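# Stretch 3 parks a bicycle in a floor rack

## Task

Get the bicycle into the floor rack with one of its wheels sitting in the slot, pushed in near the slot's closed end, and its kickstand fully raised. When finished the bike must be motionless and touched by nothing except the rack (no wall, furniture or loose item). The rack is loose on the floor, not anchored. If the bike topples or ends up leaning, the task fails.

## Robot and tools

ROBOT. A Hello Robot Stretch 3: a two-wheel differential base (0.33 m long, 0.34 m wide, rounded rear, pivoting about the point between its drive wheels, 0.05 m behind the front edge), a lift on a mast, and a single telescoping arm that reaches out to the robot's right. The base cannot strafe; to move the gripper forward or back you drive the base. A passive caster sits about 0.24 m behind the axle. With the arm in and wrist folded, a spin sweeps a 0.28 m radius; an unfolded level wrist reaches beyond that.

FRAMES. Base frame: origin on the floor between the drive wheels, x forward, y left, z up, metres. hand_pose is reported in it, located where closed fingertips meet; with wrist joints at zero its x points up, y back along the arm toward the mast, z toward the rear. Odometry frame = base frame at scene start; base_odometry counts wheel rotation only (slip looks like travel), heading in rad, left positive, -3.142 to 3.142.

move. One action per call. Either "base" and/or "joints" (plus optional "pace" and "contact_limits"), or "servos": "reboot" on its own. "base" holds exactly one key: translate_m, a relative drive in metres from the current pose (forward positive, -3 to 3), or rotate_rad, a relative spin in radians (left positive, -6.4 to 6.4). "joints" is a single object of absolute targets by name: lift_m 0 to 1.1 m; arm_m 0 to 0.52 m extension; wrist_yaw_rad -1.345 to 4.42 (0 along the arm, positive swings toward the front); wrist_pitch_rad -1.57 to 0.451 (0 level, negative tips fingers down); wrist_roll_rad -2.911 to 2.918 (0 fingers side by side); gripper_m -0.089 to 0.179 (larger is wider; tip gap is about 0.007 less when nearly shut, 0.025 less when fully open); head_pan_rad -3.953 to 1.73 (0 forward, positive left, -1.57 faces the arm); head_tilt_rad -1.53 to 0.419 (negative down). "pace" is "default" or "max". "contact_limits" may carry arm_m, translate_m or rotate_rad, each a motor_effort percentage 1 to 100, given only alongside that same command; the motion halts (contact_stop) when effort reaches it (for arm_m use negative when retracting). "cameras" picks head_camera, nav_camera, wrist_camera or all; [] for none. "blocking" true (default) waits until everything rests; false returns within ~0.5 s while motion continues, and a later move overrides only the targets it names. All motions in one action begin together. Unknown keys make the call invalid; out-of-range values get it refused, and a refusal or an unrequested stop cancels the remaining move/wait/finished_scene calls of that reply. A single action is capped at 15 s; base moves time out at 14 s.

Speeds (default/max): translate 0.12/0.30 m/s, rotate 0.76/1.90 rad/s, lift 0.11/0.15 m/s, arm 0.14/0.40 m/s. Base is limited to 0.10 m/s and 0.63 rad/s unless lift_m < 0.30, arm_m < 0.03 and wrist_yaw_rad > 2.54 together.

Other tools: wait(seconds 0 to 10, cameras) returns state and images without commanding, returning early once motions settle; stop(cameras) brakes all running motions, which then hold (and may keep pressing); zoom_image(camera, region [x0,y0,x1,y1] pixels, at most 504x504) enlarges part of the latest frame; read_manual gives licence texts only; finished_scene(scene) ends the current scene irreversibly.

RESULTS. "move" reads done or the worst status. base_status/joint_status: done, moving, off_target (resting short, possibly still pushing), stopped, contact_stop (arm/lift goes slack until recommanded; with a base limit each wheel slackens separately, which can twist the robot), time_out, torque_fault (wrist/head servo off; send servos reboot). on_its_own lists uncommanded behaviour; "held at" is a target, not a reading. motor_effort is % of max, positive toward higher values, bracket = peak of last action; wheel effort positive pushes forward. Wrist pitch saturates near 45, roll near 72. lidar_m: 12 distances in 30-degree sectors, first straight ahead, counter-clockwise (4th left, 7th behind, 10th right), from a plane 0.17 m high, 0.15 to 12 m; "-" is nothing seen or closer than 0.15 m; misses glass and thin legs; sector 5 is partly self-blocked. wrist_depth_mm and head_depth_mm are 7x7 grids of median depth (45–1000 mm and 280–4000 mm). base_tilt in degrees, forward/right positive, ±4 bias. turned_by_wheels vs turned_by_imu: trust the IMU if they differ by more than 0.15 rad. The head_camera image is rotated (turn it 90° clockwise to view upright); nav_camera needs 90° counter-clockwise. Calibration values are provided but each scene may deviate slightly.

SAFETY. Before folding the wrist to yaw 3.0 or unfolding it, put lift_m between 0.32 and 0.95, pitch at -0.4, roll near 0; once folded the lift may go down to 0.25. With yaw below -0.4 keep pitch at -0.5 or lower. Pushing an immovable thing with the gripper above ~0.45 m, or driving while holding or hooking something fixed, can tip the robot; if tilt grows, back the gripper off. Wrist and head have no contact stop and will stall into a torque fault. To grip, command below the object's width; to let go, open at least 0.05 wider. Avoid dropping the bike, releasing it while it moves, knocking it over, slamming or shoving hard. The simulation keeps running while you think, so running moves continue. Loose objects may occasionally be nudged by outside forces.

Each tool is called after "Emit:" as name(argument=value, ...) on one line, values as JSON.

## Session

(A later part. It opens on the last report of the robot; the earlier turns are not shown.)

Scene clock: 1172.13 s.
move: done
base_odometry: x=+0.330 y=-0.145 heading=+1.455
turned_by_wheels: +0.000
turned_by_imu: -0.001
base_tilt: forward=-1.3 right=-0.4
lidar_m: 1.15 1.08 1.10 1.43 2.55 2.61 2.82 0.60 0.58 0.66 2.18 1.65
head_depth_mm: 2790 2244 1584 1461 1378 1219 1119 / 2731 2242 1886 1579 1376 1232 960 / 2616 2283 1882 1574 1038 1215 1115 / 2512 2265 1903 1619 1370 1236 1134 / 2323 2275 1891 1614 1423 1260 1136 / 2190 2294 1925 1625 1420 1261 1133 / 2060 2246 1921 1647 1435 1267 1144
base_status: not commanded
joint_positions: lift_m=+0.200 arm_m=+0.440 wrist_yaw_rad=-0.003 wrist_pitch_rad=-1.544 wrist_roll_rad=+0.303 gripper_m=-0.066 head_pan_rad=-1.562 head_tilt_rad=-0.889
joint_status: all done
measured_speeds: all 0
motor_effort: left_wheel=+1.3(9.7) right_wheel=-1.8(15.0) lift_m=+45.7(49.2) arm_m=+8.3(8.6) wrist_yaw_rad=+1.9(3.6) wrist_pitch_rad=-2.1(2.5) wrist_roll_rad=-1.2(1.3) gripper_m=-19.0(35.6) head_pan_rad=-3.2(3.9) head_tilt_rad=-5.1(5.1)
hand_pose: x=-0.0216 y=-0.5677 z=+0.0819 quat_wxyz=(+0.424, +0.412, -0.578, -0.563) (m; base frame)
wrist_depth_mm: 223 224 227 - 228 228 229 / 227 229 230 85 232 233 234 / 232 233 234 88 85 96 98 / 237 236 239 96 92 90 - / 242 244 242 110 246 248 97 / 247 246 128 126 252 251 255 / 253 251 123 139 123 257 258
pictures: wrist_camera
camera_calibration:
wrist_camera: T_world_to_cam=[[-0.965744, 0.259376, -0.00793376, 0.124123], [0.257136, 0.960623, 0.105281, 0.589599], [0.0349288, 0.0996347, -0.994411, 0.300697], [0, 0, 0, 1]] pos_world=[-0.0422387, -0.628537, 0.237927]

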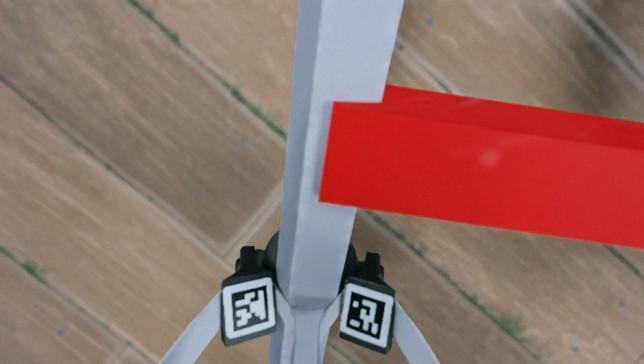

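Emit:
move(base={"translate_m":-0.015}, joints={"lift_m":0.25}, cameras=["wrist_camera","head_camera"])

Scene clock: 1176.03 s.
move: done
base_odometry: x=+0.328 y=-0.159 heading=+1.455
turned_by_wheels: +0.000
turned_by_imu: +0.001
base_tilt: forward=-1.3 right=-0.4
lidar_m: 1.16 1.09 1.12 1.46 2.55 2.59 2.81 0.59 0.55 0.56 2.20 1.67
head_depth_mm: 2791 2223 1574 1446 1367 1223 1118 / 2719 2233 1864 1541 1340 1231 738 / 2657 2258 1883 1458 994 1212 1114 / 2558 2274 1889 1614 1362 1242 1135 / 2347 2318 1901 1622 1424 1262 1136 / 2192 2293 1902 1646 1422 1264 1140 / 2084 2235 1910 1640 1424 1265 1141
base_status: done
joint_positions: lift_m=+0.250 arm_m=+0.440 wrist_yaw_rad=-0.004 wrist_pitch_rad=-1.543 wrist_roll_rad=+0.303 gripper_m=-0.066 head_pan_rad=-1.562 head_tilt_rad=-0.889
joint_status: all done
measured_speeds: all 0
motor_effort: left_wheel=+3.0(7.5) right_wheel=-5.1(17.9) lift_m=+44.9(50.3) arm_m=+10.0(10.2) wrist_yaw_rad=+3.1(5.3) wrist_pitch_rad=-2.3(2.6) wrist_roll_rad=-1.2(1.7) gripper_m=-19.5(20.0) head_pan_rad=-3.2(3.9) head_tilt_rad=-4.9(5.3)
hand_pose: x=-0.0216 y=-0.5678 z=+0.1319 quat_wxyz=(+0.423, +0.412, -0.578, -0.563) (m; base frame)
wrist_depth_mm: 274 272 272 82 276 276 281 / 277 277 281 91 279 282 281 / 282 285 284 92 92 94 109 / 287 289 288 102 98 101 99 / 293 297 295 119 298 298 305 / 300 300 128 127 300 306 311 / 304 303 123 141 308 311 313
pictures: head_camera (sideways), wrist_camera
camera_calibration:
head_camera: T_world_to_cam=[[0.0396308, 0.78042, -0.623999, 0.837839], [0.998776, -0.0124339, 0.0478825, -0.0657921], [0.0296097, -0.625132, -0.779957, 0.976184], [0, 0, 0, 1]] pos_world=[0.00360274, -0.0444404, 1.28734]
wrist_camera: T_world_to_cam=[[-0.965351, 0.260831, -0.00803487, 0.125417], [0.258587, 0.960274, 0.104911, 0.584306], [0.0350798, 0.0991985, -0.994449, 0.350184], [0, 0, 0, 1]] pos_world=[-0.0423065, -0.628544, 0.287948]

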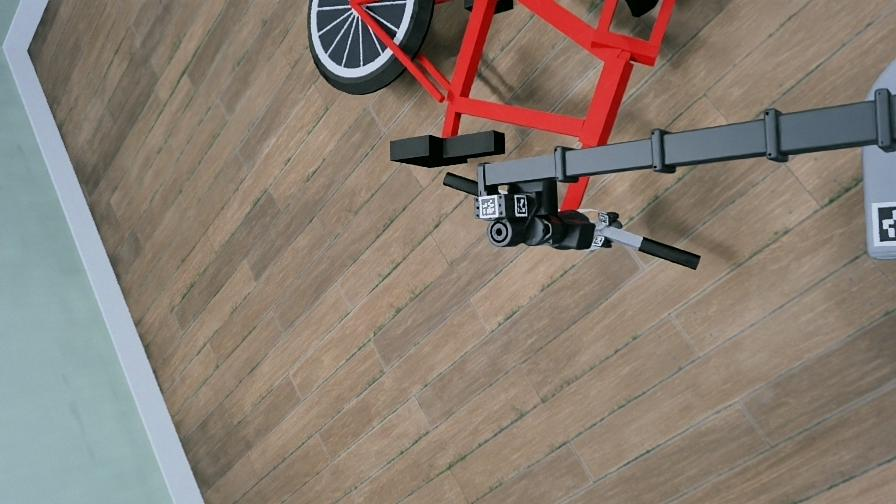

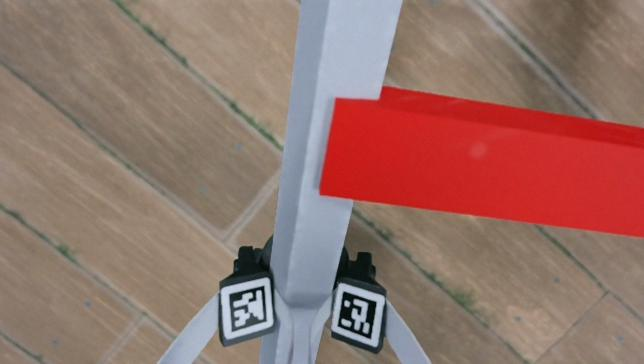

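Emit:
move(base={"translate_m":-0.018}, joints={"lift_m":0.31}, cameras=[])

Emit:
move(base={"translate_m":-0.024}, joints={"lift_m":0.37}, cameras=["wrist_camera","head_camera"])

Scene clock: 1180.63 s.
move: done
base_odometry: x=+0.326 y=-0.177 heading=+1.455
turned_by_wheels: +0.000
turned_by_imu: +0.000
base_tilt: forward=-1.4 right=-0.4
lidar_m: 1.17 1.11 1.13 1.48 2.54 2.59 2.79 0.58 0.55 0.42 2.21 1.69
head_depth_mm: 2802 2239 1579 1449 1348 1226 1122 / 2749 2248 1866 1526 1331 1211 666 / 2612 2270 1872 1350 1163 1236 1126 / 2531 2279 1887 1627 1367 1233 1133 / 2369 2272 1891 1620 1421 1264 1141 / 2228 2285 1914 1632 1418 1266 1144 / 2080 2267 1934 1629 1435 1276 1148
base_status: done
joint_positions: lift_m=+0.310 arm_m=+0.440 wrist_yaw_rad=-0.004 wrist_pitch_rad=-1.538 wrist_roll_rad=+0.309 gripper_m=-0.066 head_pan_rad=-1.562 head_tilt_rad=-0.889
joint_status: all done
measured_speeds: all 0
motor_effort: left_wheel=-0.7(8.0) right_wheel=+0.2(17.7) lift_m=+44.8(49.7) arm_m=+11.4(12.0) wrist_yaw_rad=+4.0(4.9) wrist_pitch_rad=-3.1(3.3) wrist_roll_rad=-3.1(3.5) gripper_m=-19.5(20.3) head_pan_rad=-2.8(3.9) head_tilt_rad=-4.5(5.4)
hand_pose: x=-0.0216 y=-0.5692 z=+0.1918 quat_wxyz=(+0.423, +0.409, -0.581, -0.563) (m; base frame)
wrist_depth_mm: 331 328 334 91 333 340 336 / 337 329 339 100 340 344 341 / 342 344 347 101 100 107 113 / 350 349 347 109 108 112 115 / 354 356 355 122 360 362 365 / 359 362 128 129 371 370 375 / 367 368 122 145 375 377 382
pictures: none
No camera images: "cameras" was empty.

Scene clock: 1182.00 s.
move: done
base_odometry: x=+0.323 y=-0.201 heading=+1.455
turned_by_wheels: +0.000
turned_by_imu: +0.000
base_tilt: forward=-1.3 right=-0.4
lidar_m: 1.19 1.12 1.15 1.50 2.53 2.58 2.78 0.62 0.60 2.35 2.22 1.72
head_depth_mm: 2799 2227 1610 1454 1327 1246 1120 / 2771 2243 1875 1506 1190 708 612 / 2613 2268 1882 901 1148 1237 1130 / 2578 2278 1884 1618 1367 1258 1132 / 2387 2282 1896 1630 1416 1266 1136 / 2231 2286 1901 1625 1431 1265 1143 / 2112 2240 1921 1644 1426 1271 1147
base_status: done
joint_positions: lift_m=+0.370 arm_m=+0.440 wrist_yaw_rad=-0.006 wrist_pitch_rad=-1.523 wrist_roll_rad=+0.310 gripper_m=-0.066 head_pan_rad=-1.562 head_tilt_rad=-0.889
joint_status: all done
measured_speeds: all 0
motor_effort: left_wheel=-3.5(7.5) right_wheel=+5.4(9.3) lift_m=+45.8(48.4) arm_m=+11.1(12.0) wrist_yaw_rad=+5.1(6.0) wrist_pitch_rad=-5.9(6.2) wrist_roll_rad=-3.5(3.8) gripper_m=-19.7(20.3) head_pan_rad=-3.0(4.0) head_tilt_rad=-4.8(5.3)
hand_pose: x=-0.0216 y=-0.5730 z=+0.2516 quat_wxyz=(+0.425, +0.405, -0.585, -0.559) (m; base frame)
wrist_depth_mm: 390 393 392 106 396 395 397 / 399 402 397 107 402 406 405 / 401 405 406 108 109 117 153 / 411 411 408 115 117 124 133 / 420 421 417 126 425 430 424 / 427 425 128 130 433 432 429 / 426 434 121 141 123 433 443
pictures: head_camera (sideways), wrist_camera
camera_calibration:
head_camera: T_world_to_cam=[[0.0396309, 0.78042, -0.623999, 0.837839], [0.998776, -0.012434, 0.0478825, -0.0657921], [0.0296096, -0.625132, -0.779957, 0.976184], [0, 0, 0, 1]] pos_world=[0.00360274, -0.0444404, 1.28734]
wrist_camera: T_world_to_cam=[[-0.96318, 0.268521, -0.0134636, 0.133528], [0.266442, 0.960025, 0.0857965, 0.581506], [0.0359636, 0.0790502, -0.996222, 0.458649], [0, 0, 0, 1]] pos_world=[-0.0428205, -0.630371, 0.408823]

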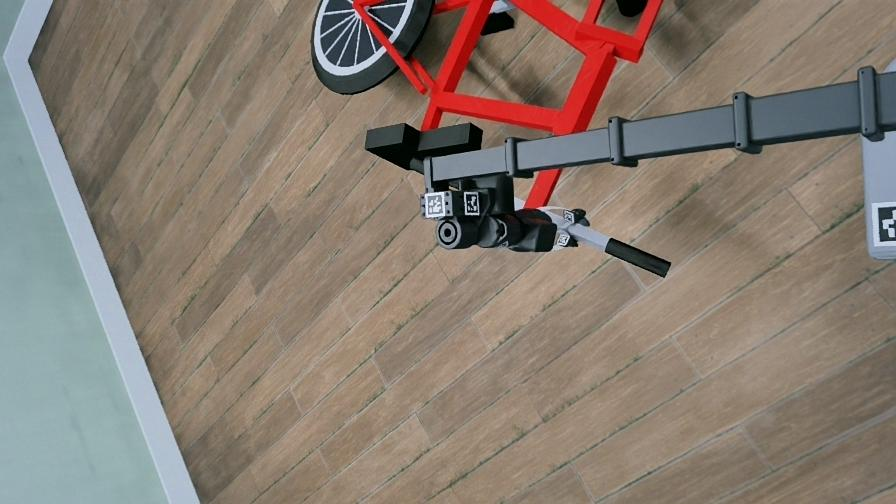

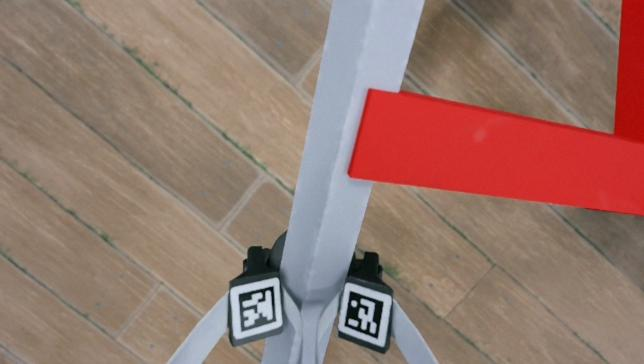

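Emit:
move(base={"translate_m":-0.032}, joints={"lift_m":0.43}, cameras=[])

Emit:
move(base={"translate_m":-0.04}, joints={"lift_m":0.49}, cameras=["wrist_camera","head_camera"])

Scene clock: 1186.23 s.
move: done
base_odometry: x=+0.319 y=-0.233 heading=+1.454
turned_by_wheels: +0.000
turned_by_imu: +0.000
base_tilt: forward=-1.4 right=-0.4
lidar_m: 1.22 1.15 1.18 1.53 2.50 2.55 2.76 0.62 0.60 2.37 2.24 1.76
head_depth_mm: 2781 2247 1630 1424 1193 1247 1117 / 2796 2236 1866 1328 1109 626 559 / 2667 2248 1882 848 1345 1253 1128 / 2585 2260 1897 1544 1362 1255 1130 / 2419 2295 1882 1619 1423 1262 1134 / 2252 2294 1916 1643 1429 1270 1136 / 2112 2255 1912 1643 1436 1272 1143
base_status: done
joint_positions: lift_m=+0.430 arm_m=+0.440 wrist_yaw_rad=-0.006 wrist_pitch_rad=-1.502 wrist_roll_rad=+0.310 gripper_m=-0.066 head_pan_rad=-1.562 head_tilt_rad=-0.889
joint_status: all done
measured_speeds: all 0
on_its_own: wrist_pitch_rad is at rest, and its effort (-10.1) is outside its rest range (-8 to +12)
motor_effort: left_wheel=-8.6(10.6) right_wheel=+10.0(10.1) lift_m=+44.7(49.0) arm_m=+13.1(13.3) wrist_yaw_rad=+4.1(6.7) wrist_pitch_rad=-10.1(10.2) wrist_roll_rad=-3.5(4.1) gripper_m=-19.5(20.3) head_pan_rad=-3.2(4.3) head_tilt_rad=-4.4(5.4)
hand_pose: x=-0.0216 y=-0.5786 z=+0.3114 quat_wxyz=(+0.429, +0.400, -0.591, -0.553) (m; base frame)
wrist_depth_mm: 455 455 460 120 117 467 179 / 461 459 462 120 465 475 179 / 467 469 468 120 118 133 168 / 472 471 472 124 473 142 156 / 472 482 482 131 486 485 485 / 492 486 126 131 494 491 495 / 488 492 123 137 491 507 494
pictures: none
No camera images: "cameras" was empty.

Scene clock: 1187.67 s.
move: done
base_odometry: x=+0.315 y=-0.273 heading=+1.453
turned_by_wheels: -0.001
turned_by_imu: -0.001
base_tilt: forward=-1.3 right=-0.4
lidar_m: 1.26 1.19 1.21 1.58 2.48 2.53 2.71 0.61 0.59 2.40 2.26 1.82
head_depth_mm: 2756 2235 1872 1440 1163 1225 1105 / 2821 2231 1883 1295 664 565 515 / 2685 2253 1874 806 1362 1258 1126 / 2573 2260 1892 888 1365 1256 1130 / 2418 2281 1896 1625 1416 1266 1133 / 2274 2278 1923 1633 1428 1264 1138 / 2147 2251 1918 1642 1434 1264 1145
base_status: done
joint_positions: lift_m=+0.490 arm_m=+0.440 wrist_yaw_rad=-0.005 wrist_pitch_rad=-1.494 wrist_roll_rad=+0.310 gripper_m=-0.066 head_pan_rad=-1.562 head_tilt_rad=-0.889
joint_status: all done
measured_speeds: all 0
on_its_own: wrist_pitch_rad is at rest, and its effort (-11.3) is outside its rest range (-8 to +12)
motor_effort: left_wheel=-12.8(15.2) right_wheel=+15.6(18.1) lift_m=+45.3(53.6) arm_m=+12.4(13.4) wrist_yaw_rad=+4.6(6.4) wrist_pitch_rad=-11.3(11.5) wrist_roll_rad=-3.9(3.9) gripper_m=-19.1(20.5) head_pan_rad=-3.3(3.8) head_tilt_rad=-4.7(5.1)
hand_pose: x=-0.0216 y=-0.5805 z=+0.3714 quat_wxyz=(+0.431, +0.399, -0.593, -0.550) (m; base frame)
wrist_depth_mm: 519 523 516 513 121 517 208 / 529 525 523 524 523 534 203 / 521 526 526 524 124 150 194 / 541 533 534 129 535 162 180 / 529 535 540 134 542 545 555 / 536 549 125 131 548 553 556 / 560 552 120 139 124 560 555
pictures: head_camera (sideways), wrist_camera
camera_calibration:
head_camera: T_world_to_cam=[[0.0396308, 0.78042, -0.623999, 0.837839], [0.998776, -0.0124339, 0.0478825, -0.0657921], [0.0296097, -0.625132, -0.779957, 0.976184], [0, 0, 0, 1]] pos_world=[0.00360274, -0.0444404, 1.28734]
wrist_camera: T_world_to_cam=[[-0.963157, 0.268107, -0.0211653, 0.139729], [0.26654, 0.96209, 0.0577915, 0.590031], [0.0358573, 0.0500209, -0.998104, 0.562417], [0, 0, 0, 1]] pos_world=[-0.0428524, -0.633258, 0.530209]

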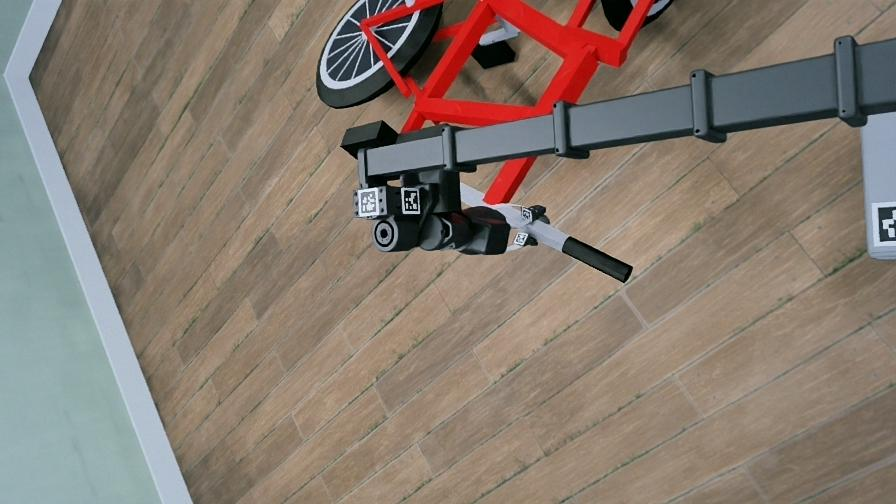

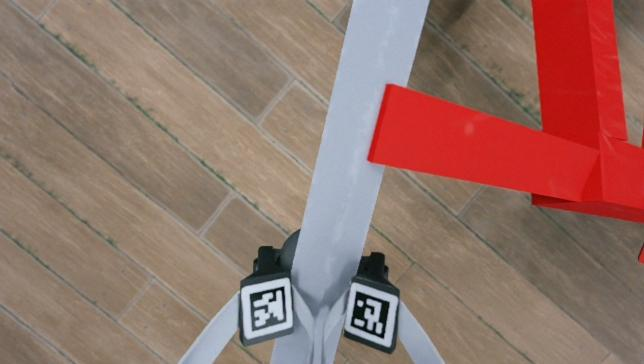

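Emit:
move(base={"translate_m":-0.048}, joints={"lift_m":0.55}, cameras=[])

Emit:
move(base={"translate_m":-0.056}, joints={"lift_m":0.605}, cameras=["wrist_camera","head_camera"])

Scene clock: 1192.80 s.
move: done
base_odometry: x=+0.309 y=-0.320 heading=+1.454
turned_by_wheels: +0.001
turned_by_imu: +0.000
base_tilt: forward=-1.3 right=-0.4
lidar_m: 1.30 1.23 1.25 1.63 2.46 2.50 2.67 0.60 0.58 1.20 2.29 1.87
head_depth_mm: 2711 2207 1870 1444 1147 1209 458 / 2830 2251 1871 1317 571 505 480 / 2701 2257 763 862 1384 1263 1123 / 2588 2257 1901 972 1369 1256 1132 / 2420 2293 1905 1625 1427 1262 1131 / 2330 2310 1902 1628 1433 1266 1134 / 2195 2318 1933 1650 1432 1274 1142
base_status: done
joint_positions: lift_m=+0.550 arm_m=+0.440 wrist_yaw_rad=-0.004 wrist_pitch_rad=-1.534 wrist_roll_rad=+0.310 gripper_m=-0.066 head_pan_rad=-1.562 head_tilt_rad=-0.890
joint_status: all done
measured_speeds: all 0
motor_effort: left_wheel=+7.8(22.0) right_wheel=-13.2(20.2) lift_m=+28.5(51.0) arm_m=+12.4(13.0) wrist_yaw_rad=+3.3(5.0) wrist_pitch_rad=-4.1(12.2) wrist_roll_rad=-3.9(3.9) gripper_m=-20.1(20.5) head_pan_rad=-3.4(3.7) head_tilt_rad=-4.7(5.3)
hand_pose: x=-0.0216 y=-0.5702 z=+0.4319 quat_wxyz=(+0.423, +0.408, -0.582, -0.562) (m; base frame)
wrist_depth_mm: 574 579 569 141 584 240 364 / 583 583 580 143 586 239 334 / 582 567 595 145 161 219 303 / 602 603 607 154 609 211 263 / 604 604 599 154 629 625 354 / 630 614 126 132 621 625 626 / 637 622 122 157 633 643 637
pictures: none
No camera images: "cameras" was empty.

Scene clock: 1194.43 s.
move: done
base_odometry: x=+0.302 y=-0.376 heading=+1.454
turned_by_wheels: +0.000
turned_by_imu: +0.000
base_tilt: forward=-1.3 right=-0.5
lidar_m: 1.35 1.27 1.30 1.69 2.42 2.47 2.62 0.49 0.44 0.51 2.32 1.95
head_depth_mm: 2692 2226 1874 1566 1396 899 395 / 2795 2245 1573 597 509 462 959 / 2730 2259 706 1413 1410 1215 1128 / 2625 2256 1786 1342 1370 1236 1124 / 2509 2287 1893 1629 1395 1268 1134 / 2337 2322 1900 1632 1421 1249 1142 / 2198 2309 1932 1644 1432 1273 1134
base_status: done
joint_positions: lift_m=+0.605 arm_m=+0.440 wrist_yaw_rad=-0.003 wrist_pitch_rad=-1.549 wrist_roll_rad=+0.306 gripper_m=-0.066 head_pan_rad=-1.562 head_tilt_rad=-0.890
joint_status: all done
measured_speeds: all 0
motor_effort: left_wheel=-1.2(6.9) right_wheel=-3.0(20.8) lift_m=+32.9(39.4) arm_m=+12.5(12.9) wrist_yaw_rad=+2.6(4.6) wrist_pitch_rad=-1.5(4.2) wrist_roll_rad=-2.7(3.9) gripper_m=-16.2(20.5) head_pan_rad=-3.5(3.7) head_tilt_rad=-5.1(5.5)
hand_pose: x=-0.0216 y=-0.5665 z=+0.4870 quat_wxyz=(+0.422, +0.412, -0.577, -0.565) (m; base frame)
wrist_depth_mm: 618 623 488 619 644 396 633 / 619 638 637 630 643 390 653 / 636 652 644 637 654 646 644 / 647 641 657 656 654 673 660 / 663 658 688 509 509 481 519 / 698 682 671 127 687 403 424 / 678 683 121 126 715 372 353
pictures: head_camera (sideways), wrist_camera
camera_calibration:
head_camera: T_world_to_cam=[[0.0397835, 0.780526, -0.623856, 0.837652], [0.998773, -0.0126394, 0.0478786, -0.065787], [0.0294854, -0.624995, -0.780072, 0.976334], [0, 0, 0, 1]] pos_world=[0.00359397, -0.0444372, 1.28733]
wrist_camera: T_world_to_cam=[[-0.964747, 0.263094, -0.00673959, 0.128561], [0.260786, 0.959104, 0.11005, 0.542625], [0.0354173, 0.104413, -0.993903, 0.70587], [0, 0, 0, 1]] pos_world=[-0.0424799, -0.627959, 0.642717]

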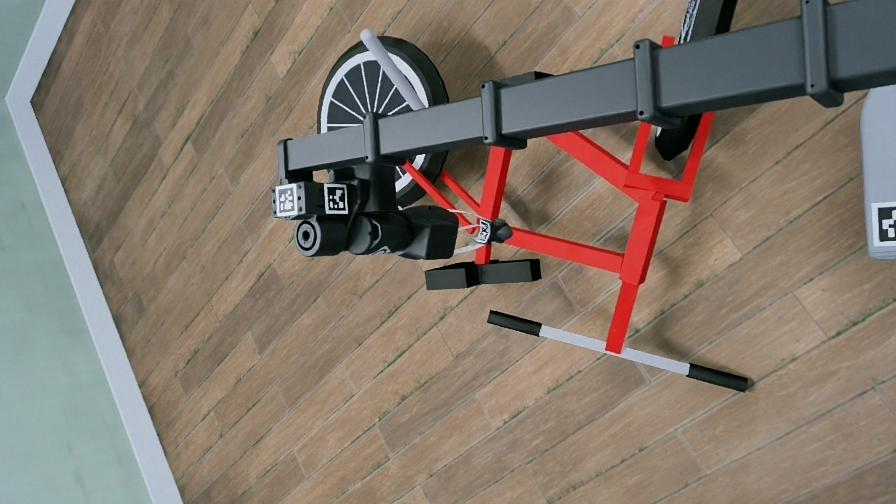

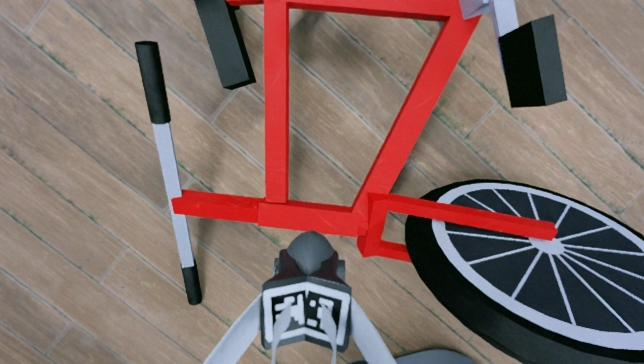

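Emit:
move(base={"translate_m":0.215}, joints={"gripper_m":0.1,"arm_m":0.41,"wrist_roll_rad":0.12}, cameras=[])

Emit:
move(joints={"lift_m":0.27,"wrist_pitch_rad":-1.56,"wrist_yaw_rad":0}, cameras=["wrist_camera"])

Scene clock: 1207.97 s.
move: done
base_odometry: x=+0.327 y=-0.162 heading=+1.454
turned_by_wheels: +0.000
turned_by_imu: +0.001
base_tilt: forward=-1.3 right=-0.4
lidar_m: 1.16 1.09 1.11 1.46 2.54 2.60 2.81 0.57 0.55 0.70 2.20 1.68
head_depth_mm: 2781 2246 1600 1434 1353 1035 394 / 2766 2250 1874 598 508 465 959 / 2649 2265 692 1371 1387 1248 1129 / 2526 2264 1852 1517 1391 1240 1135 / 2395 2271 1898 1614 1416 1272 1136 / 2215 2299 1908 1635 1416 1271 1140 / 2078 2251 1901 1629 1435 1277 1140
base_status: done
joint_positions: lift_m=+0.605 arm_m=+0.410 wrist_yaw_rad=-0.002 wrist_pitch_rad=-1.549 wrist_roll_rad=+0.125 gripper_m=+0.100 head_pan_rad=-1.562 head_tilt_rad=-0.890
joint_status: all done
measured_speeds: all 0
motor_effort: left_wheel=+1.6(6.8) right_wheel=+1.8(5.8) lift_m=+27.8(30.3) arm_m=-11.1(19.3) wrist_yaw_rad=+3.3(3.3) wrist_pitch_rad=-1.1(1.5) wrist_roll_rad=-1.8(2.9) gripper_m=+0.4(80.0) head_pan_rad=-3.6(3.8) head_tilt_rad=-4.4(5.5)
hand_pose: x=-0.0216 y=-0.5363 z=+0.4870 quat_wxyz=(+0.472, +0.462, -0.536, -0.525) (m; base frame)
wrist_depth_mm: 624 625 621 626 505 617 627 / 622 630 632 622 634 642 644 / 643 645 644 653 648 652 664 / 649 653 666 663 524 509 672 / 663 654 687 666 683 674 466 / 663 123 680 690 144 686 408 / - 122 706 703 671 705 721
pictures: none
No camera images: "cameras" was empty.

Scene clock: 1211.83 s.
move: done
base_odometry: x=+0.327 y=-0.162 heading=+1.454
turned_by_wheels: +0.000
turned_by_imu: +0.000
base_tilt: forward=-1.3 right=-0.5
lidar_m: 1.16 1.09 1.12 1.46 2.55 2.59 2.82 0.57 0.55 0.70 2.20 1.67
head_depth_mm: 2739 2225 1593 1430 1348 1214 1118 / 2748 2259 1872 1511 1380 1206 713 / 2628 2243 1889 1581 959 1234 1126 / 2523 2266 1907 1613 1339 1246 1134 / 2357 2298 1889 1621 1429 1257 1133 / 2222 2279 1895 1633 1432 1264 1136 / 2086 2256 1927 1640 1431 1265 1140
base_status: not commanded
joint_positions: lift_m=+0.270 arm_m=+0.410 wrist_yaw_rad=-0.002 wrist_pitch_rad=-1.549 wrist_roll_rad=+0.125 gripper_m=+0.100 head_pan_rad=-1.562 head_tilt_rad=-0.890
joint_status: all done
joint sent to its limit — wrist_pitch_rad, lower limit.
measured_speeds: all 0
motor_effort: left_wheel=+2.2(2.9) right_wheel=+2.1(2.3) lift_m=+18.8(24.3) arm_m=-4.4(11.0) wrist_yaw_rad=+2.3(3.8) wrist_pitch_rad=-1.2(2.6) wrist_roll_rad=-1.9(2.3) gripper_m=+0.7(1.2) head_pan_rad=-2.7(4.1) head_tilt_rad=-4.9(5.5)
hand_pose: x=-0.0216 y=-0.5363 z=+0.1520 quat_wxyz=(+0.472, +0.462, -0.536, -0.525) (m; base frame)
wrist_depth_mm: 292 296 294 177 297 299 177 / 299 299 300 299 302 306 170 / 308 306 303 194 312 310 173 / 310 312 315 193 190 198 179 / 316 319 318 320 198 186 178 / 325 123 259 327 146 332 330 / - 120 329 335 336 335 336
pictures: wrist_camera
camera_calibration:
wrist_camera: T_world_to_cam=[[-0.996456, 0.084068, -0.00283606, 0.0210689], [0.0832436, 0.990405, 0.11031, 0.563467], [0.0120824, 0.109683, -0.993893, 0.372094], [0, 0, 0, 1]] pos_world=[-0.0304066, -0.600644, 0.307726]

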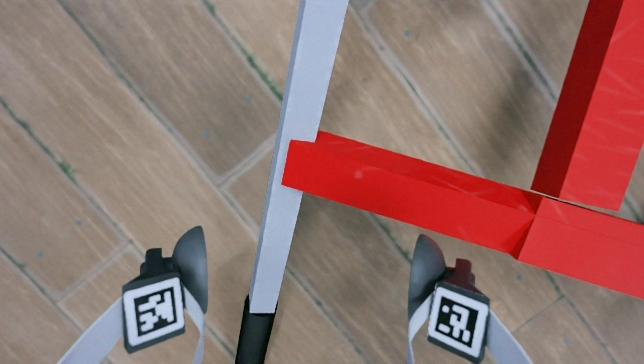

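Emit:
move(base={"translate_m":0.018}, joints={"wrist_roll_rad":0.3,"gripper_m":0.08}, cameras=[])

Emit:
move(joints={"lift_m":0.21}, cameras=["wrist_camera"])

Scene clock: 1217.00 s.
move: done
base_odometry: x=+0.330 y=-0.145 heading=+1.454
turned_by_wheels: +0.000
turned_by_imu: +0.000
base_tilt: forward=-1.4 right=-0.5
lidar_m: 1.14 1.08 1.10 1.43 2.56 2.60 2.83 0.58 0.56 0.86 2.19 1.65
head_depth_mm: 2826 2238 1583 1438 1377 1207 1119 / 2770 2225 1879 1535 1374 1209 710 / 2671 2270 1888 1596 960 1232 1126 / 2516 2267 1890 1622 1371 1244 1131 / 2352 2293 1898 1620 1422 1265 1136 / 2212 2313 1917 1639 1429 1271 1134 / 2074 2232 1935 1655 1438 1267 1147
base_status: done
joint_positions: lift_m=+0.270 arm_m=+0.410 wrist_yaw_rad=-0.002 wrist_pitch_rad=-1.549 wrist_roll_rad=+0.295 gripper_m=+0.080 head_pan_rad=-1.562 head_tilt_rad=-0.890
joint_status: all done
measured_speeds: all 0
motor_effort: left_wheel=+2.2(6.5) right_wheel=+2.0(5.5) lift_m=+21.6(22.0) arm_m=+1.8(2.6) wrist_yaw_rad=+1.0(3.1) wrist_pitch_rad=-1.1(1.5) wrist_roll_rad=+1.4(2.3) gripper_m=+0.2(70.4) head_pan_rad=-2.6(3.5) head_tilt_rad=-4.3(5.2)
hand_pose: x=-0.0216 y=-0.5363 z=+0.1520 quat_wxyz=(+0.425, +0.416, -0.574, -0.563) (m; base frame)
wrist_depth_mm: 292 294 296 169 301 297 168 / 298 298 303 300 300 303 171 / 307 305 307 189 304 305 176 / 308 311 310 200 191 184 176 / 315 316 317 320 318 324 325 / 327 320 322 323 145 330 335 / 329 116 332 330 125 333 338
pictures: none
No camera images: "cameras" was empty.

Scene clock: 1218.37 s.
move: done
base_odometry: x=+0.330 y=-0.145 heading=+1.454
turned_by_wheels: +0.000
turned_by_imu: +0.000
base_tilt: forward=-1.4 right=-0.4
lidar_m: 1.14 1.08 1.10 1.44 2.55 2.61 2.83 0.58 0.56 0.70 2.19 1.65
head_depth_mm: 2819 2230 1596 1439 1375 1206 1120 / 2739 2240 1859 1529 1374 1235 945 / 2651 2281 1873 1624 994 1216 1111 / 2520 2287 1867 1626 1371 1247 1131 / 2350 2298 1879 1634 1421 1263 1131 / 2197 2307 1915 1640 1416 1266 1143 / 2077 2255 1900 1640 1430 1269 1144
base_status: not commanded
joint_positions: lift_m=+0.210 arm_m=+0.410 wrist_yaw_rad=-0.002 wrist_pitch_rad=-1.549 wrist_roll_rad=+0.295 gripper_m=+0.080 head_pan_rad=-1.562 head_tilt_rad=-0.890
joint_status: all done
measured_speeds: all 0
motor_effort: left_wheel=+2.1(3.0) right_wheel=+2.2(2.2) lift_m=+19.3(22.5) arm_m=+3.8(5.0) wrist_yaw_rad=+1.8(3.5) wrist_pitch_rad=-1.2(1.4) wrist_roll_rad=+1.9(1.9) gripper_m=+0.5(0.6) head_pan_rad=-3.3(3.6) head_tilt_rad=-4.8(5.6)
hand_pose: x=-0.0216 y=-0.5363 z=+0.0920 quat_wxyz=(+0.425, +0.416, -0.574, -0.563) (m; base frame)
wrist_depth_mm: 233 234 237 116 238 239 242 / 240 239 242 123 244 244 244 / 245 245 246 130 247 252 251 / 249 249 250 135 130 125 123 / 253 256 254 162 257 260 129 / 259 258 145 262 144 268 265 / 260 116 269 208 125 266 270
pictures: wrist_camera
camera_calibration:
wrist_camera: T_world_to_cam=[[-0.968015, 0.250814, -0.00629021, 0.111234], [0.2486, 0.962249, 0.110792, 0.558474], [0.0338408, 0.105684, -0.993824, 0.310776], [0, 0, 0, 1]] pos_world=[-0.0416767, -0.598134, 0.247682]

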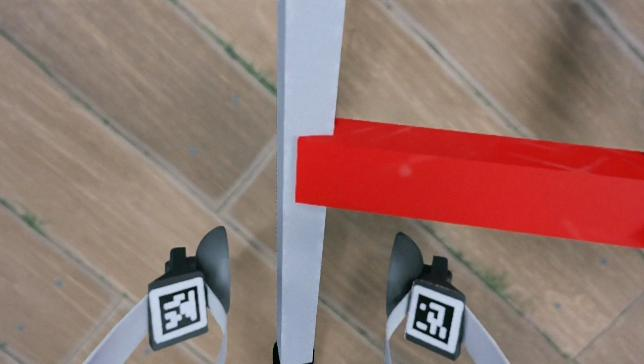

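Emit:
move(base={"translate_m":0.004}, joints={"lift_m":0.155}, cameras=[])

Emit:
move(joints={"gripper_m":-0.089}, cameras=[])

Emit:
move(joints={"lift_m":0.195}, cameras=["wrist_camera"])

Scene clock: 1222.33 s.
move: done
base_odometry: x=+0.330 y=-0.141 heading=+1.454
turned_by_wheels: +0.000
turned_by_imu: +0.000
base_tilt: forward=-1.4 right=-0.5
lidar_m: 1.14 1.08 1.10 1.43 2.56 2.60 2.83 0.58 0.56 0.70 2.19 1.65
head_depth_mm: 2788 2230 1592 1441 1372 1217 1118 / 2731 2232 1874 1511 1368 1246 958 / 2652 2248 1889 1598 1056 1214 1117 / 2515 2280 1891 1623 1392 1239 1131 / 2364 2307 1911 1628 1421 1259 1140 / 2220 2287 1914 1633 1421 1272 1142 / 2087 2214 1913 1643 1425 1269 1145
base_status: done
joint_positions: lift_m=+0.155 arm_m=+0.410 wrist_yaw_rad=-0.002 wrist_pitch_rad=-1.549 wrist_roll_rad=+0.295 gripper_m=+0.080 head_pan_rad=-1.562 head_tilt_rad=-0.890
joint_status: all done
measured_speeds: all 0
motor_effort: left_wheel=+1.0(5.4) right_wheel=+0.5(5.5) lift_m=+17.8(22.0) arm_m=+11.4(11.4) wrist_yaw_rad=+2.1(3.2) wrist_pitch_rad=-0.9(1.4) wrist_roll_rad=+1.5(1.8) gripper_m=-0.6(1.0) head_pan_rad=-3.3(3.6) head_tilt_rad=-3.8(5.1)
hand_pose: x=-0.0216 y=-0.5363 z=+0.0370 quat_wxyz=(+0.425, +0.416, -0.574, -0.563) (m; base frame)
wrist_depth_mm: 183 182 184 - 186 186 186 / 187 187 188 - 189 191 191 / 190 191 191 74 81 90 193 / 193 193 194 78 76 72 - / 198 198 198 87 81 78 - / 201 201 143 106 144 206 206 / 204 115 207 119 125 208 211
pictures: none
No camera images: "cameras" was empty.

Scene clock: 1224.63 s.
move: done
base_odometry: x=+0.330 y=-0.141 heading=+1.454
turned_by_wheels: +0.000
turned_by_imu: +0.000
base_tilt: forward=-1.3 right=-0.5
lidar_m: 1.14 1.08 1.10 1.43 2.56 2.60 2.83 0.58 0.56 0.70 2.18 1.65
head_depth_mm: 2812 2223 1601 1452 1375 1220 1120 / 2708 2244 1882 1502 1384 1241 960 / 2636 2252 1893 1601 1054 1217 1109 / 2532 2273 1895 1619 1391 1238 1126 / 2366 2301 1898 1620 1416 1263 1132 / 2211 2298 1907 1631 1424 1268 1140 / 2089 2237 1927 1642 1435 1265 1145
base_status: not commanded
joint_positions: lift_m=+0.155 arm_m=+0.410 wrist_yaw_rad=-0.002 wrist_pitch_rad=-1.549 wrist_roll_rad=+0.295 gripper_m=-0.087 head_pan_rad=-1.562 head_tilt_rad=-0.890
joint_status: all done
measured_speeds: all 0
motor_effort: left_wheel=+1.4(1.4) right_wheel=+0.5(0.8) lift_m=+19.4(19.9) arm_m=+13.6(14.7) wrist_yaw_rad=+1.3(2.8) wrist_pitch_rad=-1.0(1.4) wrist_roll_rad=+1.8(1.8) gripper_m=-43.6(99.7) head_pan_rad=-3.0(4.0) head_tilt_rad=-4.6(5.3)
hand_pose: x=-0.0216 y=-0.5363 z=+0.0370 quat_wxyz=(+0.425, +0.416, -0.574, -0.563) (m; base frame)
wrist_depth_mm: 184 183 184 - 185 186 187 / 186 187 189 - 190 190 191 / 189 190 190 74 81 89 194 / 193 193 195 78 76 72 - / 197 197 198 87 81 78 - / 202 201 125 106 204 206 206 / 206 205 123 114 123 210 211
pictures: none
No camera images: "cameras" was empty.

Scene clock: 1225.80 s.
move: done
base_odometry: x=+0.330 y=-0.141 heading=+1.454
turned_by_wheels: +0.000
turned_by_imu: +0.000
base_tilt: forward=-1.3 right=-0.4
lidar_m: 1.14 1.07 1.10 1.43 2.56 2.61 2.83 0.57 0.56 0.64 2.19 1.64
head_depth_mm: 2781 2239 1579 1453 1380 1213 1119 / 2737 2230 1863 1512 1382 1230 954 / 2628 2263 1885 1570 1012 1213 1116 / 2533 2253 1894 1611 1369 1231 1134 / 2359 2294 1903 1621 1426 1259 1134 / 2200 2314 1911 1636 1426 1263 1137 / 2048 2225 1922 1643 1433 1272 1143
base_status: not commanded
joint_positions: lift_m=+0.195 arm_m=+0.410 wrist_yaw_rad=-0.002 wrist_pitch_rad=-1.541 wrist_roll_rad=+0.302 gripper_m=-0.081 head_pan_rad=-1.562 head_tilt_rad=-0.891
joint_status: all done
measured_speeds: all 0
on_its_own: gripper_m is held at -0.082, not at your -0.089, by its stall guard, which is still easing
motor_effort: left_wheel=-0.6(3.4) right_wheel=+0.4(5.2) lift_m=+45.6(50.6) arm_m=+15.5(16.3) wrist_yaw_rad=+2.0(2.9) wrist_pitch_rad=-2.6(3.3) wrist_roll_rad=-0.8(1.6) gripper_m=-21.3(44.4) head_pan_rad=-3.2(3.8) head_tilt_rad=-3.6(4.8)
hand_pose: x=-0.0216 y=-0.5384 z=+0.0769 quat_wxyz=(+0.425, +0.412, -0.578, -0.562) (m; base frame)
wrist_depth_mm: 221 220 221 - 224 224 227 / 224 225 226 86 227 230 230 / 228 229 230 87 90 105 107 / 233 231 232 95 89 88 - / 237 237 237 107 240 97 95 / 240 242 128 127 246 247 249 / 246 245 123 132 125 253 254
pictures: wrist_camera
camera_calibration:
wrist_camera: T_world_to_cam=[[-0.966233, 0.257529, -0.00855845, 0.1155], [0.255323, 0.961373, 0.10282, 0.562498], [0.0347071, 0.0971633, -0.994663, 0.291446], [0, 0, 0, 1]] pos_world=[-0.0421338, -0.598833, 0.233043]

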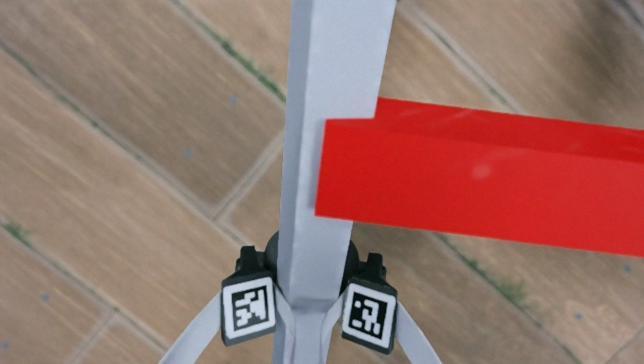

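Emit:
move(base={"translate_m":-0.02}, joints={"lift_m":0.245,"gripper_m":-0.075}, cameras=[])

Emit:
move(base={"translate_m":-0.025}, joints={"lift_m":0.295}, cameras=["wrist_camera","head_camera"])

Scene clock: 1233.43 s.
move: off_target
base_odometry: x=+0.328 y=-0.160 heading=+1.455
turned_by_wheels: +0.001
turned_by_imu: +0.001
base_tilt: forward=-1.4 right=-0.4
lidar_m: 1.16 1.09 1.11 1.45 2.55 2.60 2.82 0.58 0.54 0.53 2.20 1.67
head_depth_mm: 2764 2231 1567 1450 1373 1226 1124 / 2773 2247 1865 1507 1381 1232 739 / 2622 2241 1869 1542 971 1225 1111 / 2503 2282 1894 1607 1365 1237 1129 / 2347 2274 1905 1627 1410 1255 1133 / 2198 2288 1912 1631 1425 1264 1132 / 2088 2223 1914 1635 1429 1272 1141
base_status: done
joint_positions: lift_m=+0.245 arm_m=+0.410 wrist_yaw_rad=-0.005 wrist_pitch_rad=-1.556 wrist_roll_rad=+0.302 gripper_m=-0.071 head_pan_rad=-1.562 head_tilt_rad=-0.891
joint_status: gripper_m off_target (ended at -0.071, target -0.075); the others done
measured_speeds: all 0
motor_effort: left_wheel=+8.1(10.2) right_wheel=-16.0(22.3) lift_m=+43.5(50.8) arm_m=+15.7(16.8) wrist_yaw_rad=+4.1(4.9) wrist_pitch_rad=+0.1(3.0) wrist_roll_rad=-0.6(1.1) gripper_m=-20.8(39.6) head_pan_rad=-3.1(3.7) head_tilt_rad=-4.0(4.8)
hand_pose: x=-0.0216 y=-0.5346 z=+0.1271 quat_wxyz=(+0.421, +0.415, -0.574, -0.567) (m; base frame)
wrist_depth_mm: 266 268 268 81 269 268 276 / 272 271 273 88 275 277 280 / 276 278 278 91 92 101 117 / 285 283 286 98 96 98 97 / 288 289 289 112 295 295 107 / 297 295 128 126 301 300 305 / 302 301 124 129 306 311 312
pictures: none
No camera images: "cameras" was empty.

Scene clock: 1234.70 s.
move: done
base_odometry: x=+0.325 y=-0.185 heading=+1.456
turned_by_wheels: +0.001
turned_by_imu: +0.002
base_tilt: forward=-1.3 right=-0.5
lidar_m: 1.18 1.11 1.13 1.49 2.53 2.58 2.79 0.55 0.52 0.40 2.21 1.70
head_depth_mm: 2782 2241 1586 1422 1377 1223 1123 / 2767 2231 1870 1579 1382 1226 690 / 2621 2267 1882 1335 946 1238 1132 / 2563 2267 1883 1621 1342 1240 1130 / 2380 2264 1887 1618 1431 1265 1133 / 2224 2307 1908 1631 1426 1268 1134 / 2109 2228 1925 1650 1426 1267 1145
base_status: done
joint_positions: lift_m=+0.295 arm_m=+0.410 wrist_yaw_rad=-0.006 wrist_pitch_rad=-1.556 wrist_roll_rad=+0.302 gripper_m=-0.068 head_pan_rad=-1.562 head_tilt_rad=-0.891
joint_status: all done
measured_speeds: all 0
on_its_own: gripper_m is held at -0.069, not at your -0.075, by its stall guard, which is still easing; right_wheel is at rest, and its effort (-31.0) is outside its rest range (-21 to +21)
motor_effort: left_wheel=+14.7(16.7) right_wheel=-31.0(33.0) lift_m=+40.9(49.4) arm_m=+16.0(16.4) wrist_yaw_rad=+6.1(6.1) wrist_pitch_rad=+0.0(0.3) wrist_roll_rad=-0.8(1.1) gripper_m=-21.8(23.2) head_pan_rad=-3.4(3.6) head_tilt_rad=-3.7(4.6)
hand_pose: x=-0.0215 y=-0.5345 z=+0.1771 quat_wxyz=(+0.421, +0.414, -0.575, -0.567) (m; base frame)
wrist_depth_mm: 315 313 315 87 319 316 319 / 321 322 325 91 325 326 328 / 328 326 331 95 98 120 331 / 335 332 335 102 103 107 110 / 340 348 340 121 349 347 352 / 352 353 123 128 355 359 355 / 360 350 126 128 360 365 366
pictures: head_camera (sideways), wrist_camera
camera_calibration:
head_camera: T_world_to_cam=[[0.0398781, 0.781393, -0.622764, 0.836229], [0.998772, -0.0128365, 0.0478491, -0.0657485], [0.0293948, -0.623908, -0.780945, 0.97747], [0, 0, 0, 1]] pos_world=[0.003588, -0.0444165, 1.28727]
wrist_camera: T_world_to_cam=[[-0.965162, 0.261609, -0.00472034, 0.116974], [0.259273, 0.958659, 0.11726, 0.544535], [0.0352014, 0.111951, -0.99309, 0.398451], [0, 0, 0, 1]] pos_world=[-0.0423102, -0.597232, 0.332398]

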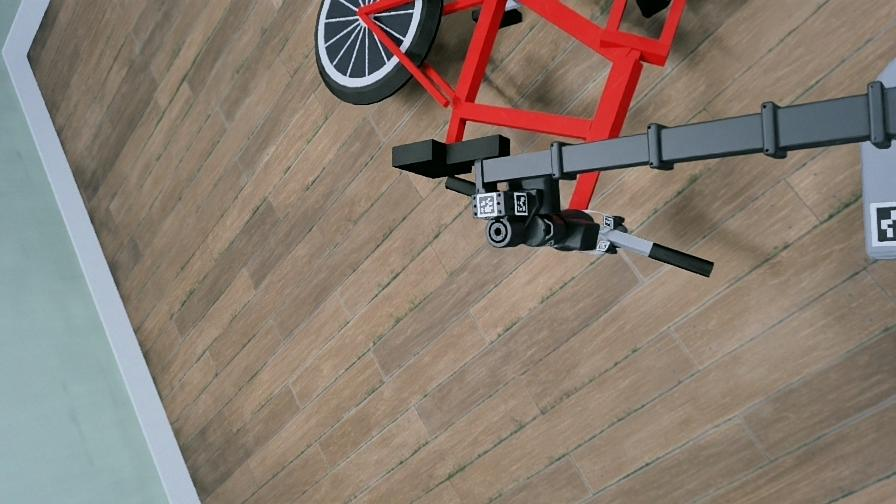

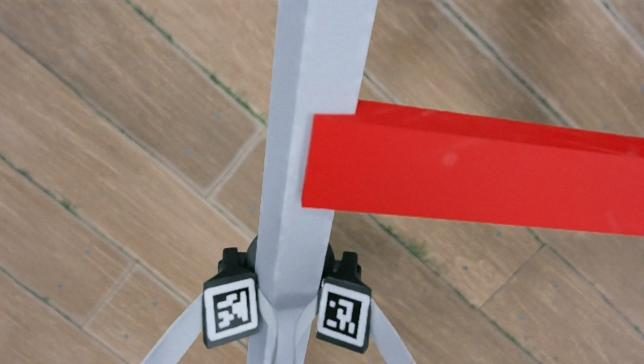

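Emit:
move(base={"translate_m":-0.015}, joints={"lift_m":0.37}, cameras=[])

Emit:
move(base={"translate_m":-0.038}, joints={"lift_m":0.43}, cameras=["wrist_camera"])

Scene clock: 1240.20 s.
move: done
base_odometry: x=+0.323 y=-0.200 heading=+1.455
turned_by_wheels: -0.001
turned_by_imu: -0.001
base_tilt: forward=-1.4 right=-0.4
lidar_m: 1.19 1.12 1.15 1.50 2.52 2.57 2.78 0.60 0.58 2.35 2.22 1.72
head_depth_mm: 2787 2238 1614 1416 1368 1222 1118 / 2804 2249 1862 1510 1146 708 614 / 2640 2231 1877 1158 1104 1236 1125 / 2541 2274 1892 1620 1367 1237 1135 / 2393 2300 1901 1622 1424 1257 1142 / 2234 2277 1898 1638 1427 1265 1136 / 2085 2246 1909 1633 1436 1266 1143
base_status: done
joint_positions: lift_m=+0.370 arm_m=+0.410 wrist_yaw_rad=-0.005 wrist_pitch_rad=-1.520 wrist_roll_rad=+0.309 gripper_m=-0.065 head_pan_rad=-1.562 head_tilt_rad=-0.891
joint_status: all done
measured_speeds: all 0
on_its_own: gripper_m is held at -0.066, not at your -0.075, by its stall guard, which is still easing
motor_effort: left_wheel=-7.6(15.3) right_wheel=+13.7(37.1) lift_m=+46.7(50.0) arm_m=+13.8(15.9) wrist_yaw_rad=+3.7(6.4) wrist_pitch_rad=-6.6(6.7) wrist_roll_rad=-3.0(3.4) gripper_m=-17.7(22.9) head_pan_rad=-2.9(3.7) head_tilt_rad=-3.5(4.9)
hand_pose: x=-0.0216 y=-0.5438 z=+0.2516 quat_wxyz=(+0.426, +0.405, -0.586, -0.558) (m; base frame)
wrist_depth_mm: 393 390 392 100 398 399 395 / 397 398 401 106 402 404 406 / 405 404 405 107 108 120 161 / 410 412 413 115 115 123 133 / 412 415 413 125 431 422 427 / 421 416 127 129 428 438 430 / 427 434 123 136 124 436 441
pictures: none
No camera images: "cameras" was empty.

Scene clock: 1241.60 s.
move: done
base_odometry: x=+0.319 y=-0.238 heading=+1.455
turned_by_wheels: +0.000
turned_by_imu: +0.000
base_tilt: forward=-1.4 right=-0.4
lidar_m: 1.23 1.16 1.18 1.54 2.50 2.56 2.74 0.60 0.58 2.37 2.23 1.77
head_depth_mm: 2784 2212 1852 1431 1210 1228 1117 / 2780 2222 1858 1413 1095 626 560 / 2679 2261 1882 829 1337 1254 1126 / 2550 2255 1890 1581 1361 1259 1132 / 2419 2273 1905 1613 1418 1261 1134 / 2247 2294 1911 1644 1421 1260 1137 / 2130 2237 1918 1641 1435 1266 1135
base_status: done
joint_positions: lift_m=+0.430 arm_m=+0.410 wrist_yaw_rad=-0.005 wrist_pitch_rad=-1.507 wrist_roll_rad=+0.309 gripper_m=-0.065 head_pan_rad=-1.562 head_tilt_rad=-0.891
joint_status: all done
measured_speeds: all 0
on_its_own: gripper_m is held at -0.066, not at your -0.075, by its stall guard, which is not easing now; wrist_pitch_rad is at rest, and its effort (-8.9) is outside its rest range (-8 to +12)
motor_effort: left_wheel=-7.1(14.6) right_wheel=+7.2(12.8) lift_m=+43.9(51.8) arm_m=+11.7(14.8) wrist_yaw_rad=+4.6(6.2) wrist_pitch_rad=-8.9(9.0) wrist_roll_rad=-3.1(3.8) gripper_m=-18.7(19.4) head_pan_rad=-2.9(3.8) head_tilt_rad=-3.3(4.6)
hand_pose: x=-0.0216 y=-0.5472 z=+0.3115 quat_wxyz=(+0.429, +0.402, -0.590, -0.554) (m; base frame)
wrist_depth_mm: 454 451 457 110 470 463 176 / 456 458 460 115 457 463 175 / 469 465 471 121 118 470 168 / 472 476 476 123 130 141 157 / 476 479 486 131 489 488 485 / 490 488 126 130 488 486 486 / 487 499 123 136 123 489 512
pictures: wrist_camera
camera_calibration:
wrist_camera: T_world_to_cam=[[-0.963309, 0.267809, -0.0177392, 0.128323], [0.265994, 0.961423, 0.0700882, 0.55726], [0.0358251, 0.0627981, -0.997383, 0.507709], [0, 0, 0, 1]] pos_world=[-0.0428022, -0.602012, 0.469599]

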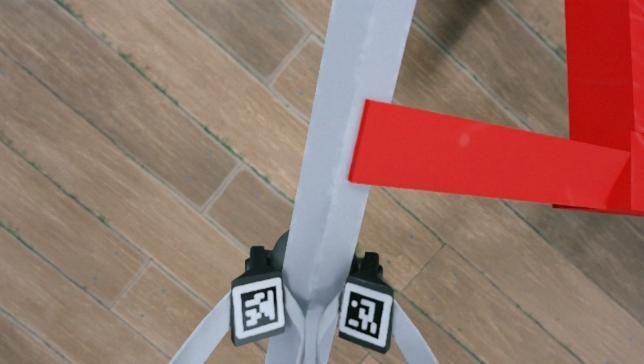

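Emit:
move(base={"translate_m":-0.05}, joints={"lift_m":0.49,"wrist_roll_rad":0.4,"arm_m":0.418}, cameras=["wrist_camera"])

Scene clock: 1246.43 s.
move: done
base_odometry: x=+0.313 y=-0.288 heading=+1.455
turned_by_wheels: +0.000
turned_by_imu: +0.001
base_tilt: forward=-1.3 right=-0.4
lidar_m: 1.27 1.20 1.22 1.59 2.47 2.52 2.69 0.59 0.57 2.41 2.27 1.83
head_depth_mm: 2756 2216 1861 1430 1185 1227 1107 / 2796 2240 1874 1288 661 564 513 / 2696 2230 1871 784 1354 1247 1120 / 2600 2267 1895 1513 1368 1260 1126 / 2424 2263 1898 1638 1420 1265 1127 / 2262 2312 1902 1630 1420 1264 1133 / 2157 2270 1920 1641 1426 1267 1141
base_status: done
joint_positions: lift_m=+0.490 arm_m=+0.418 wrist_yaw_rad=-0.002 wrist_pitch_rad=-1.504 wrist_roll_rad=+0.402 gripper_m=-0.065 head_pan_rad=-1.562 head_tilt_rad=-0.891
joint_status: all done
measured_speeds: all 0
on_its_own: gripper_m is held at -0.066, not at your -0.075, by its stall guard, which is not easing now; wrist_pitch_rad is at rest, and its effort (-9.3) is outside its rest range (-8 to +12)
motor_effort: left_wheel=+1.1(12.0) right_wheel=-7.1(8.8) lift_m=+36.2(47.8) arm_m=+6.1(19.5) wrist_yaw_rad=+0.6(5.6) wrist_pitch_rad=-9.3(10.2) wrist_roll_rad=-0.8(3.0) gripper_m=-18.5(19.4) head_pan_rad=-3.3(3.7) head_tilt_rad=-3.9(4.6)
hand_pose: x=-0.0216 y=-0.5559 z=+0.3715 quat_wxyz=(+0.402, +0.376, -0.609, -0.571) (m; base frame)
wrist_depth_mm: 514 514 519 118 519 212 294 / 525 532 527 119 529 529 195 / 533 534 527 124 132 155 187 / 547 532 537 130 541 525 189 / 546 553 538 137 558 555 549 / 557 560 128 132 559 549 561 / 565 567 121 128 563 557 555
pictures: wrist_camera
camera_calibration:
wrist_camera: T_world_to_cam=[[-0.93544, 0.352653, -0.0242362, 0.181865], [0.350335, 0.934056, 0.0693154, 0.548311], [0.0470822, 0.0563497, -0.9973, 0.564753], [0, 0, 0, 1]] pos_world=[-0.0485588, -0.608112, 0.52963]

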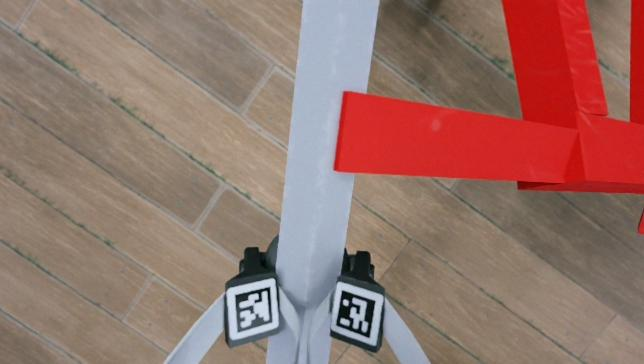

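Emit:
move(base={"translate_m":-0.036}, joints={"lift_m":0.53,"gripper_m":-0.08}, cameras=["wrist_camera"])

Scene clock: 1251.10 s.
move: off_target
base_odometry: x=+0.309 y=-0.323 heading=+1.455
turned_by_wheels: +0.000
turned_by_imu: +0.000
base_tilt: forward=-1.3 right=-0.4
lidar_m: 1.30 1.23 1.25 1.64 2.46 2.50 2.66 0.58 0.56 1.21 2.29 1.88
head_depth_mm: 2695 2228 1845 1455 1138 1199 1071 / 2793 2218 1872 1362 592 527 484 / 2715 2256 1877 764 1379 1252 1132 / 2590 2292 1892 954 1352 1259 1131 / 2489 2294 1908 1630 1416 1265 1135 / 2286 2282 1906 1628 1423 1267 1137 / 2161 2287 1908 1641 1434 1271 1143
base_status: done
joint_positions: lift_m=+0.530 arm_m=+0.418 wrist_yaw_rad=-0.002 wrist_pitch_rad=-1.495 wrist_roll_rad=+0.405 gripper_m=-0.076 head_pan_rad=-1.562 head_tilt_rad=-0.891
joint_status: gripper_m off_target (ended at -0.076, target -0.080); the others done
measured_speeds: all 0
on_its_own: wrist_pitch_rad is at rest, and its effort (-10.9) is outside its rest range (-8 to +12)
motor_effort: left_wheel=-0.7(10.1) right_wheel=-3.8(10.4) lift_m=+35.5(48.9) arm_m=-17.8(18.4) wrist_yaw_rad=+2.1(3.4) wrist_pitch_rad=-10.9(11.9) wrist_roll_rad=-1.9(2.4) gripper_m=-18.6(90.2) head_pan_rad=-3.5(3.8) head_tilt_rad=-4.0(4.6)
hand_pose: x=-0.0216 y=-0.5582 z=+0.4114 quat_wxyz=(+0.403, +0.373, -0.612, -0.568) (m; base frame)
wrist_depth_mm: 565 566 548 126 542 221 329 / 567 570 559 127 565 215 299 / 580 580 567 127 140 178 222 / 575 586 578 136 588 213 229 / 577 577 607 136 590 592 578 / 595 587 127 133 591 580 585 / 601 599 121 133 607 602 604
pictures: wrist_camera
camera_calibration:
wrist_camera: T_world_to_cam=[[-0.934364, 0.355241, -0.0277207, 0.186567], [0.35315, 0.933598, 0.0606595, 0.551128], [0.0474288, 0.0468885, -0.997774, 0.599647], [0, 0, 0, 1]] pos_world=[-0.0487506, -0.608925, 0.570052]

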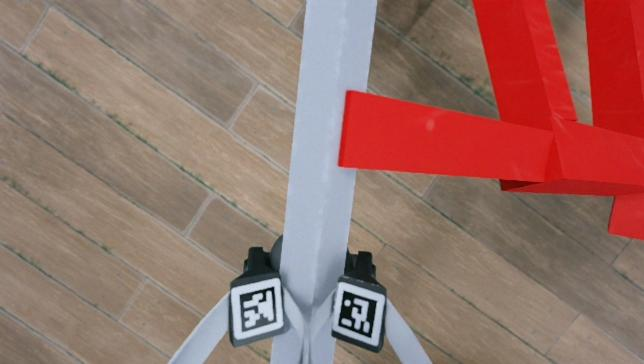

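Emit:
move(base={"translate_m":-0.047}, joints={"lift_m":0.58,"wrist_roll_rad":0.45}, cameras=["wrist_camera"])

Scene clock: 1255.70 s.
move: done
base_odometry: x=+0.303 y=-0.370 heading=+1.455
turned_by_wheels: +0.000
turned_by_imu: +0.000
base_tilt: forward=-1.3 right=-0.4
lidar_m: 1.34 1.27 1.29 1.69 2.43 2.48 2.62 0.52 0.42 0.47 2.31 1.94
head_depth_mm: 2679 2234 1866 1573 1397 873 417 / 2793 2239 1867 1310 536 476 945 / 2753 2249 729 1318 1389 1216 1124 / 2613 2241 1902 916 1360 1239 1126 / 2485 2283 1909 1628 1396 1246 1129 / 2327 2298 1903 1633 1424 1265 1134 / 2195 2315 1920 1642 1438 1272 1148
base_status: done
joint_positions: lift_m=+0.580 arm_m=+0.418 wrist_yaw_rad=-0.002 wrist_pitch_rad=-1.549 wrist_roll_rad=+0.450 gripper_m=-0.076 head_pan_rad=-1.563 head_tilt_rad=-0.891
joint_status: all done
measured_speeds: all 0
motor_effort: left_wheel=-0.2(5.1) right_wheel=-2.2(19.9) lift_m=+33.4(52.1) arm_m=+7.4(17.0) wrist_yaw_rad=+2.1(3.7) wrist_pitch_rad=-1.2(11.2) wrist_roll_rad=-0.1(1.8) gripper_m=-18.5(19.8) head_pan_rad=-3.3(4.1) head_tilt_rad=-3.6(4.5)
hand_pose: x=-0.0216 y=-0.5443 z=+0.4620 quat_wxyz=(+0.380, +0.371, -0.605, -0.593) (m; base frame)
wrist_depth_mm: 581 591 484 599 580 599 609 / 606 591 497 605 602 620 633 / 620 619 617 633 638 619 614 / 626 636 626 652 449 407 386 / 635 654 578 485 478 356 330 / 657 665 642 127 661 308 281 / 684 666 116 123 674 623 258
pictures: wrist_camera
camera_calibration:
wrist_camera: T_world_to_cam=[[-0.917694, 0.397174, -0.00953897, 0.197824], [0.393752, 0.91246, 0.111246, 0.50104], [0.052888, 0.0983339, -0.993747, 0.675709], [0, 0, 0, 1]] pos_world=[-0.0514808, -0.602194, 0.617632]

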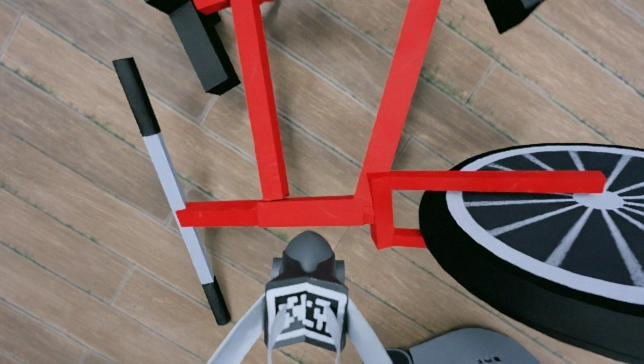

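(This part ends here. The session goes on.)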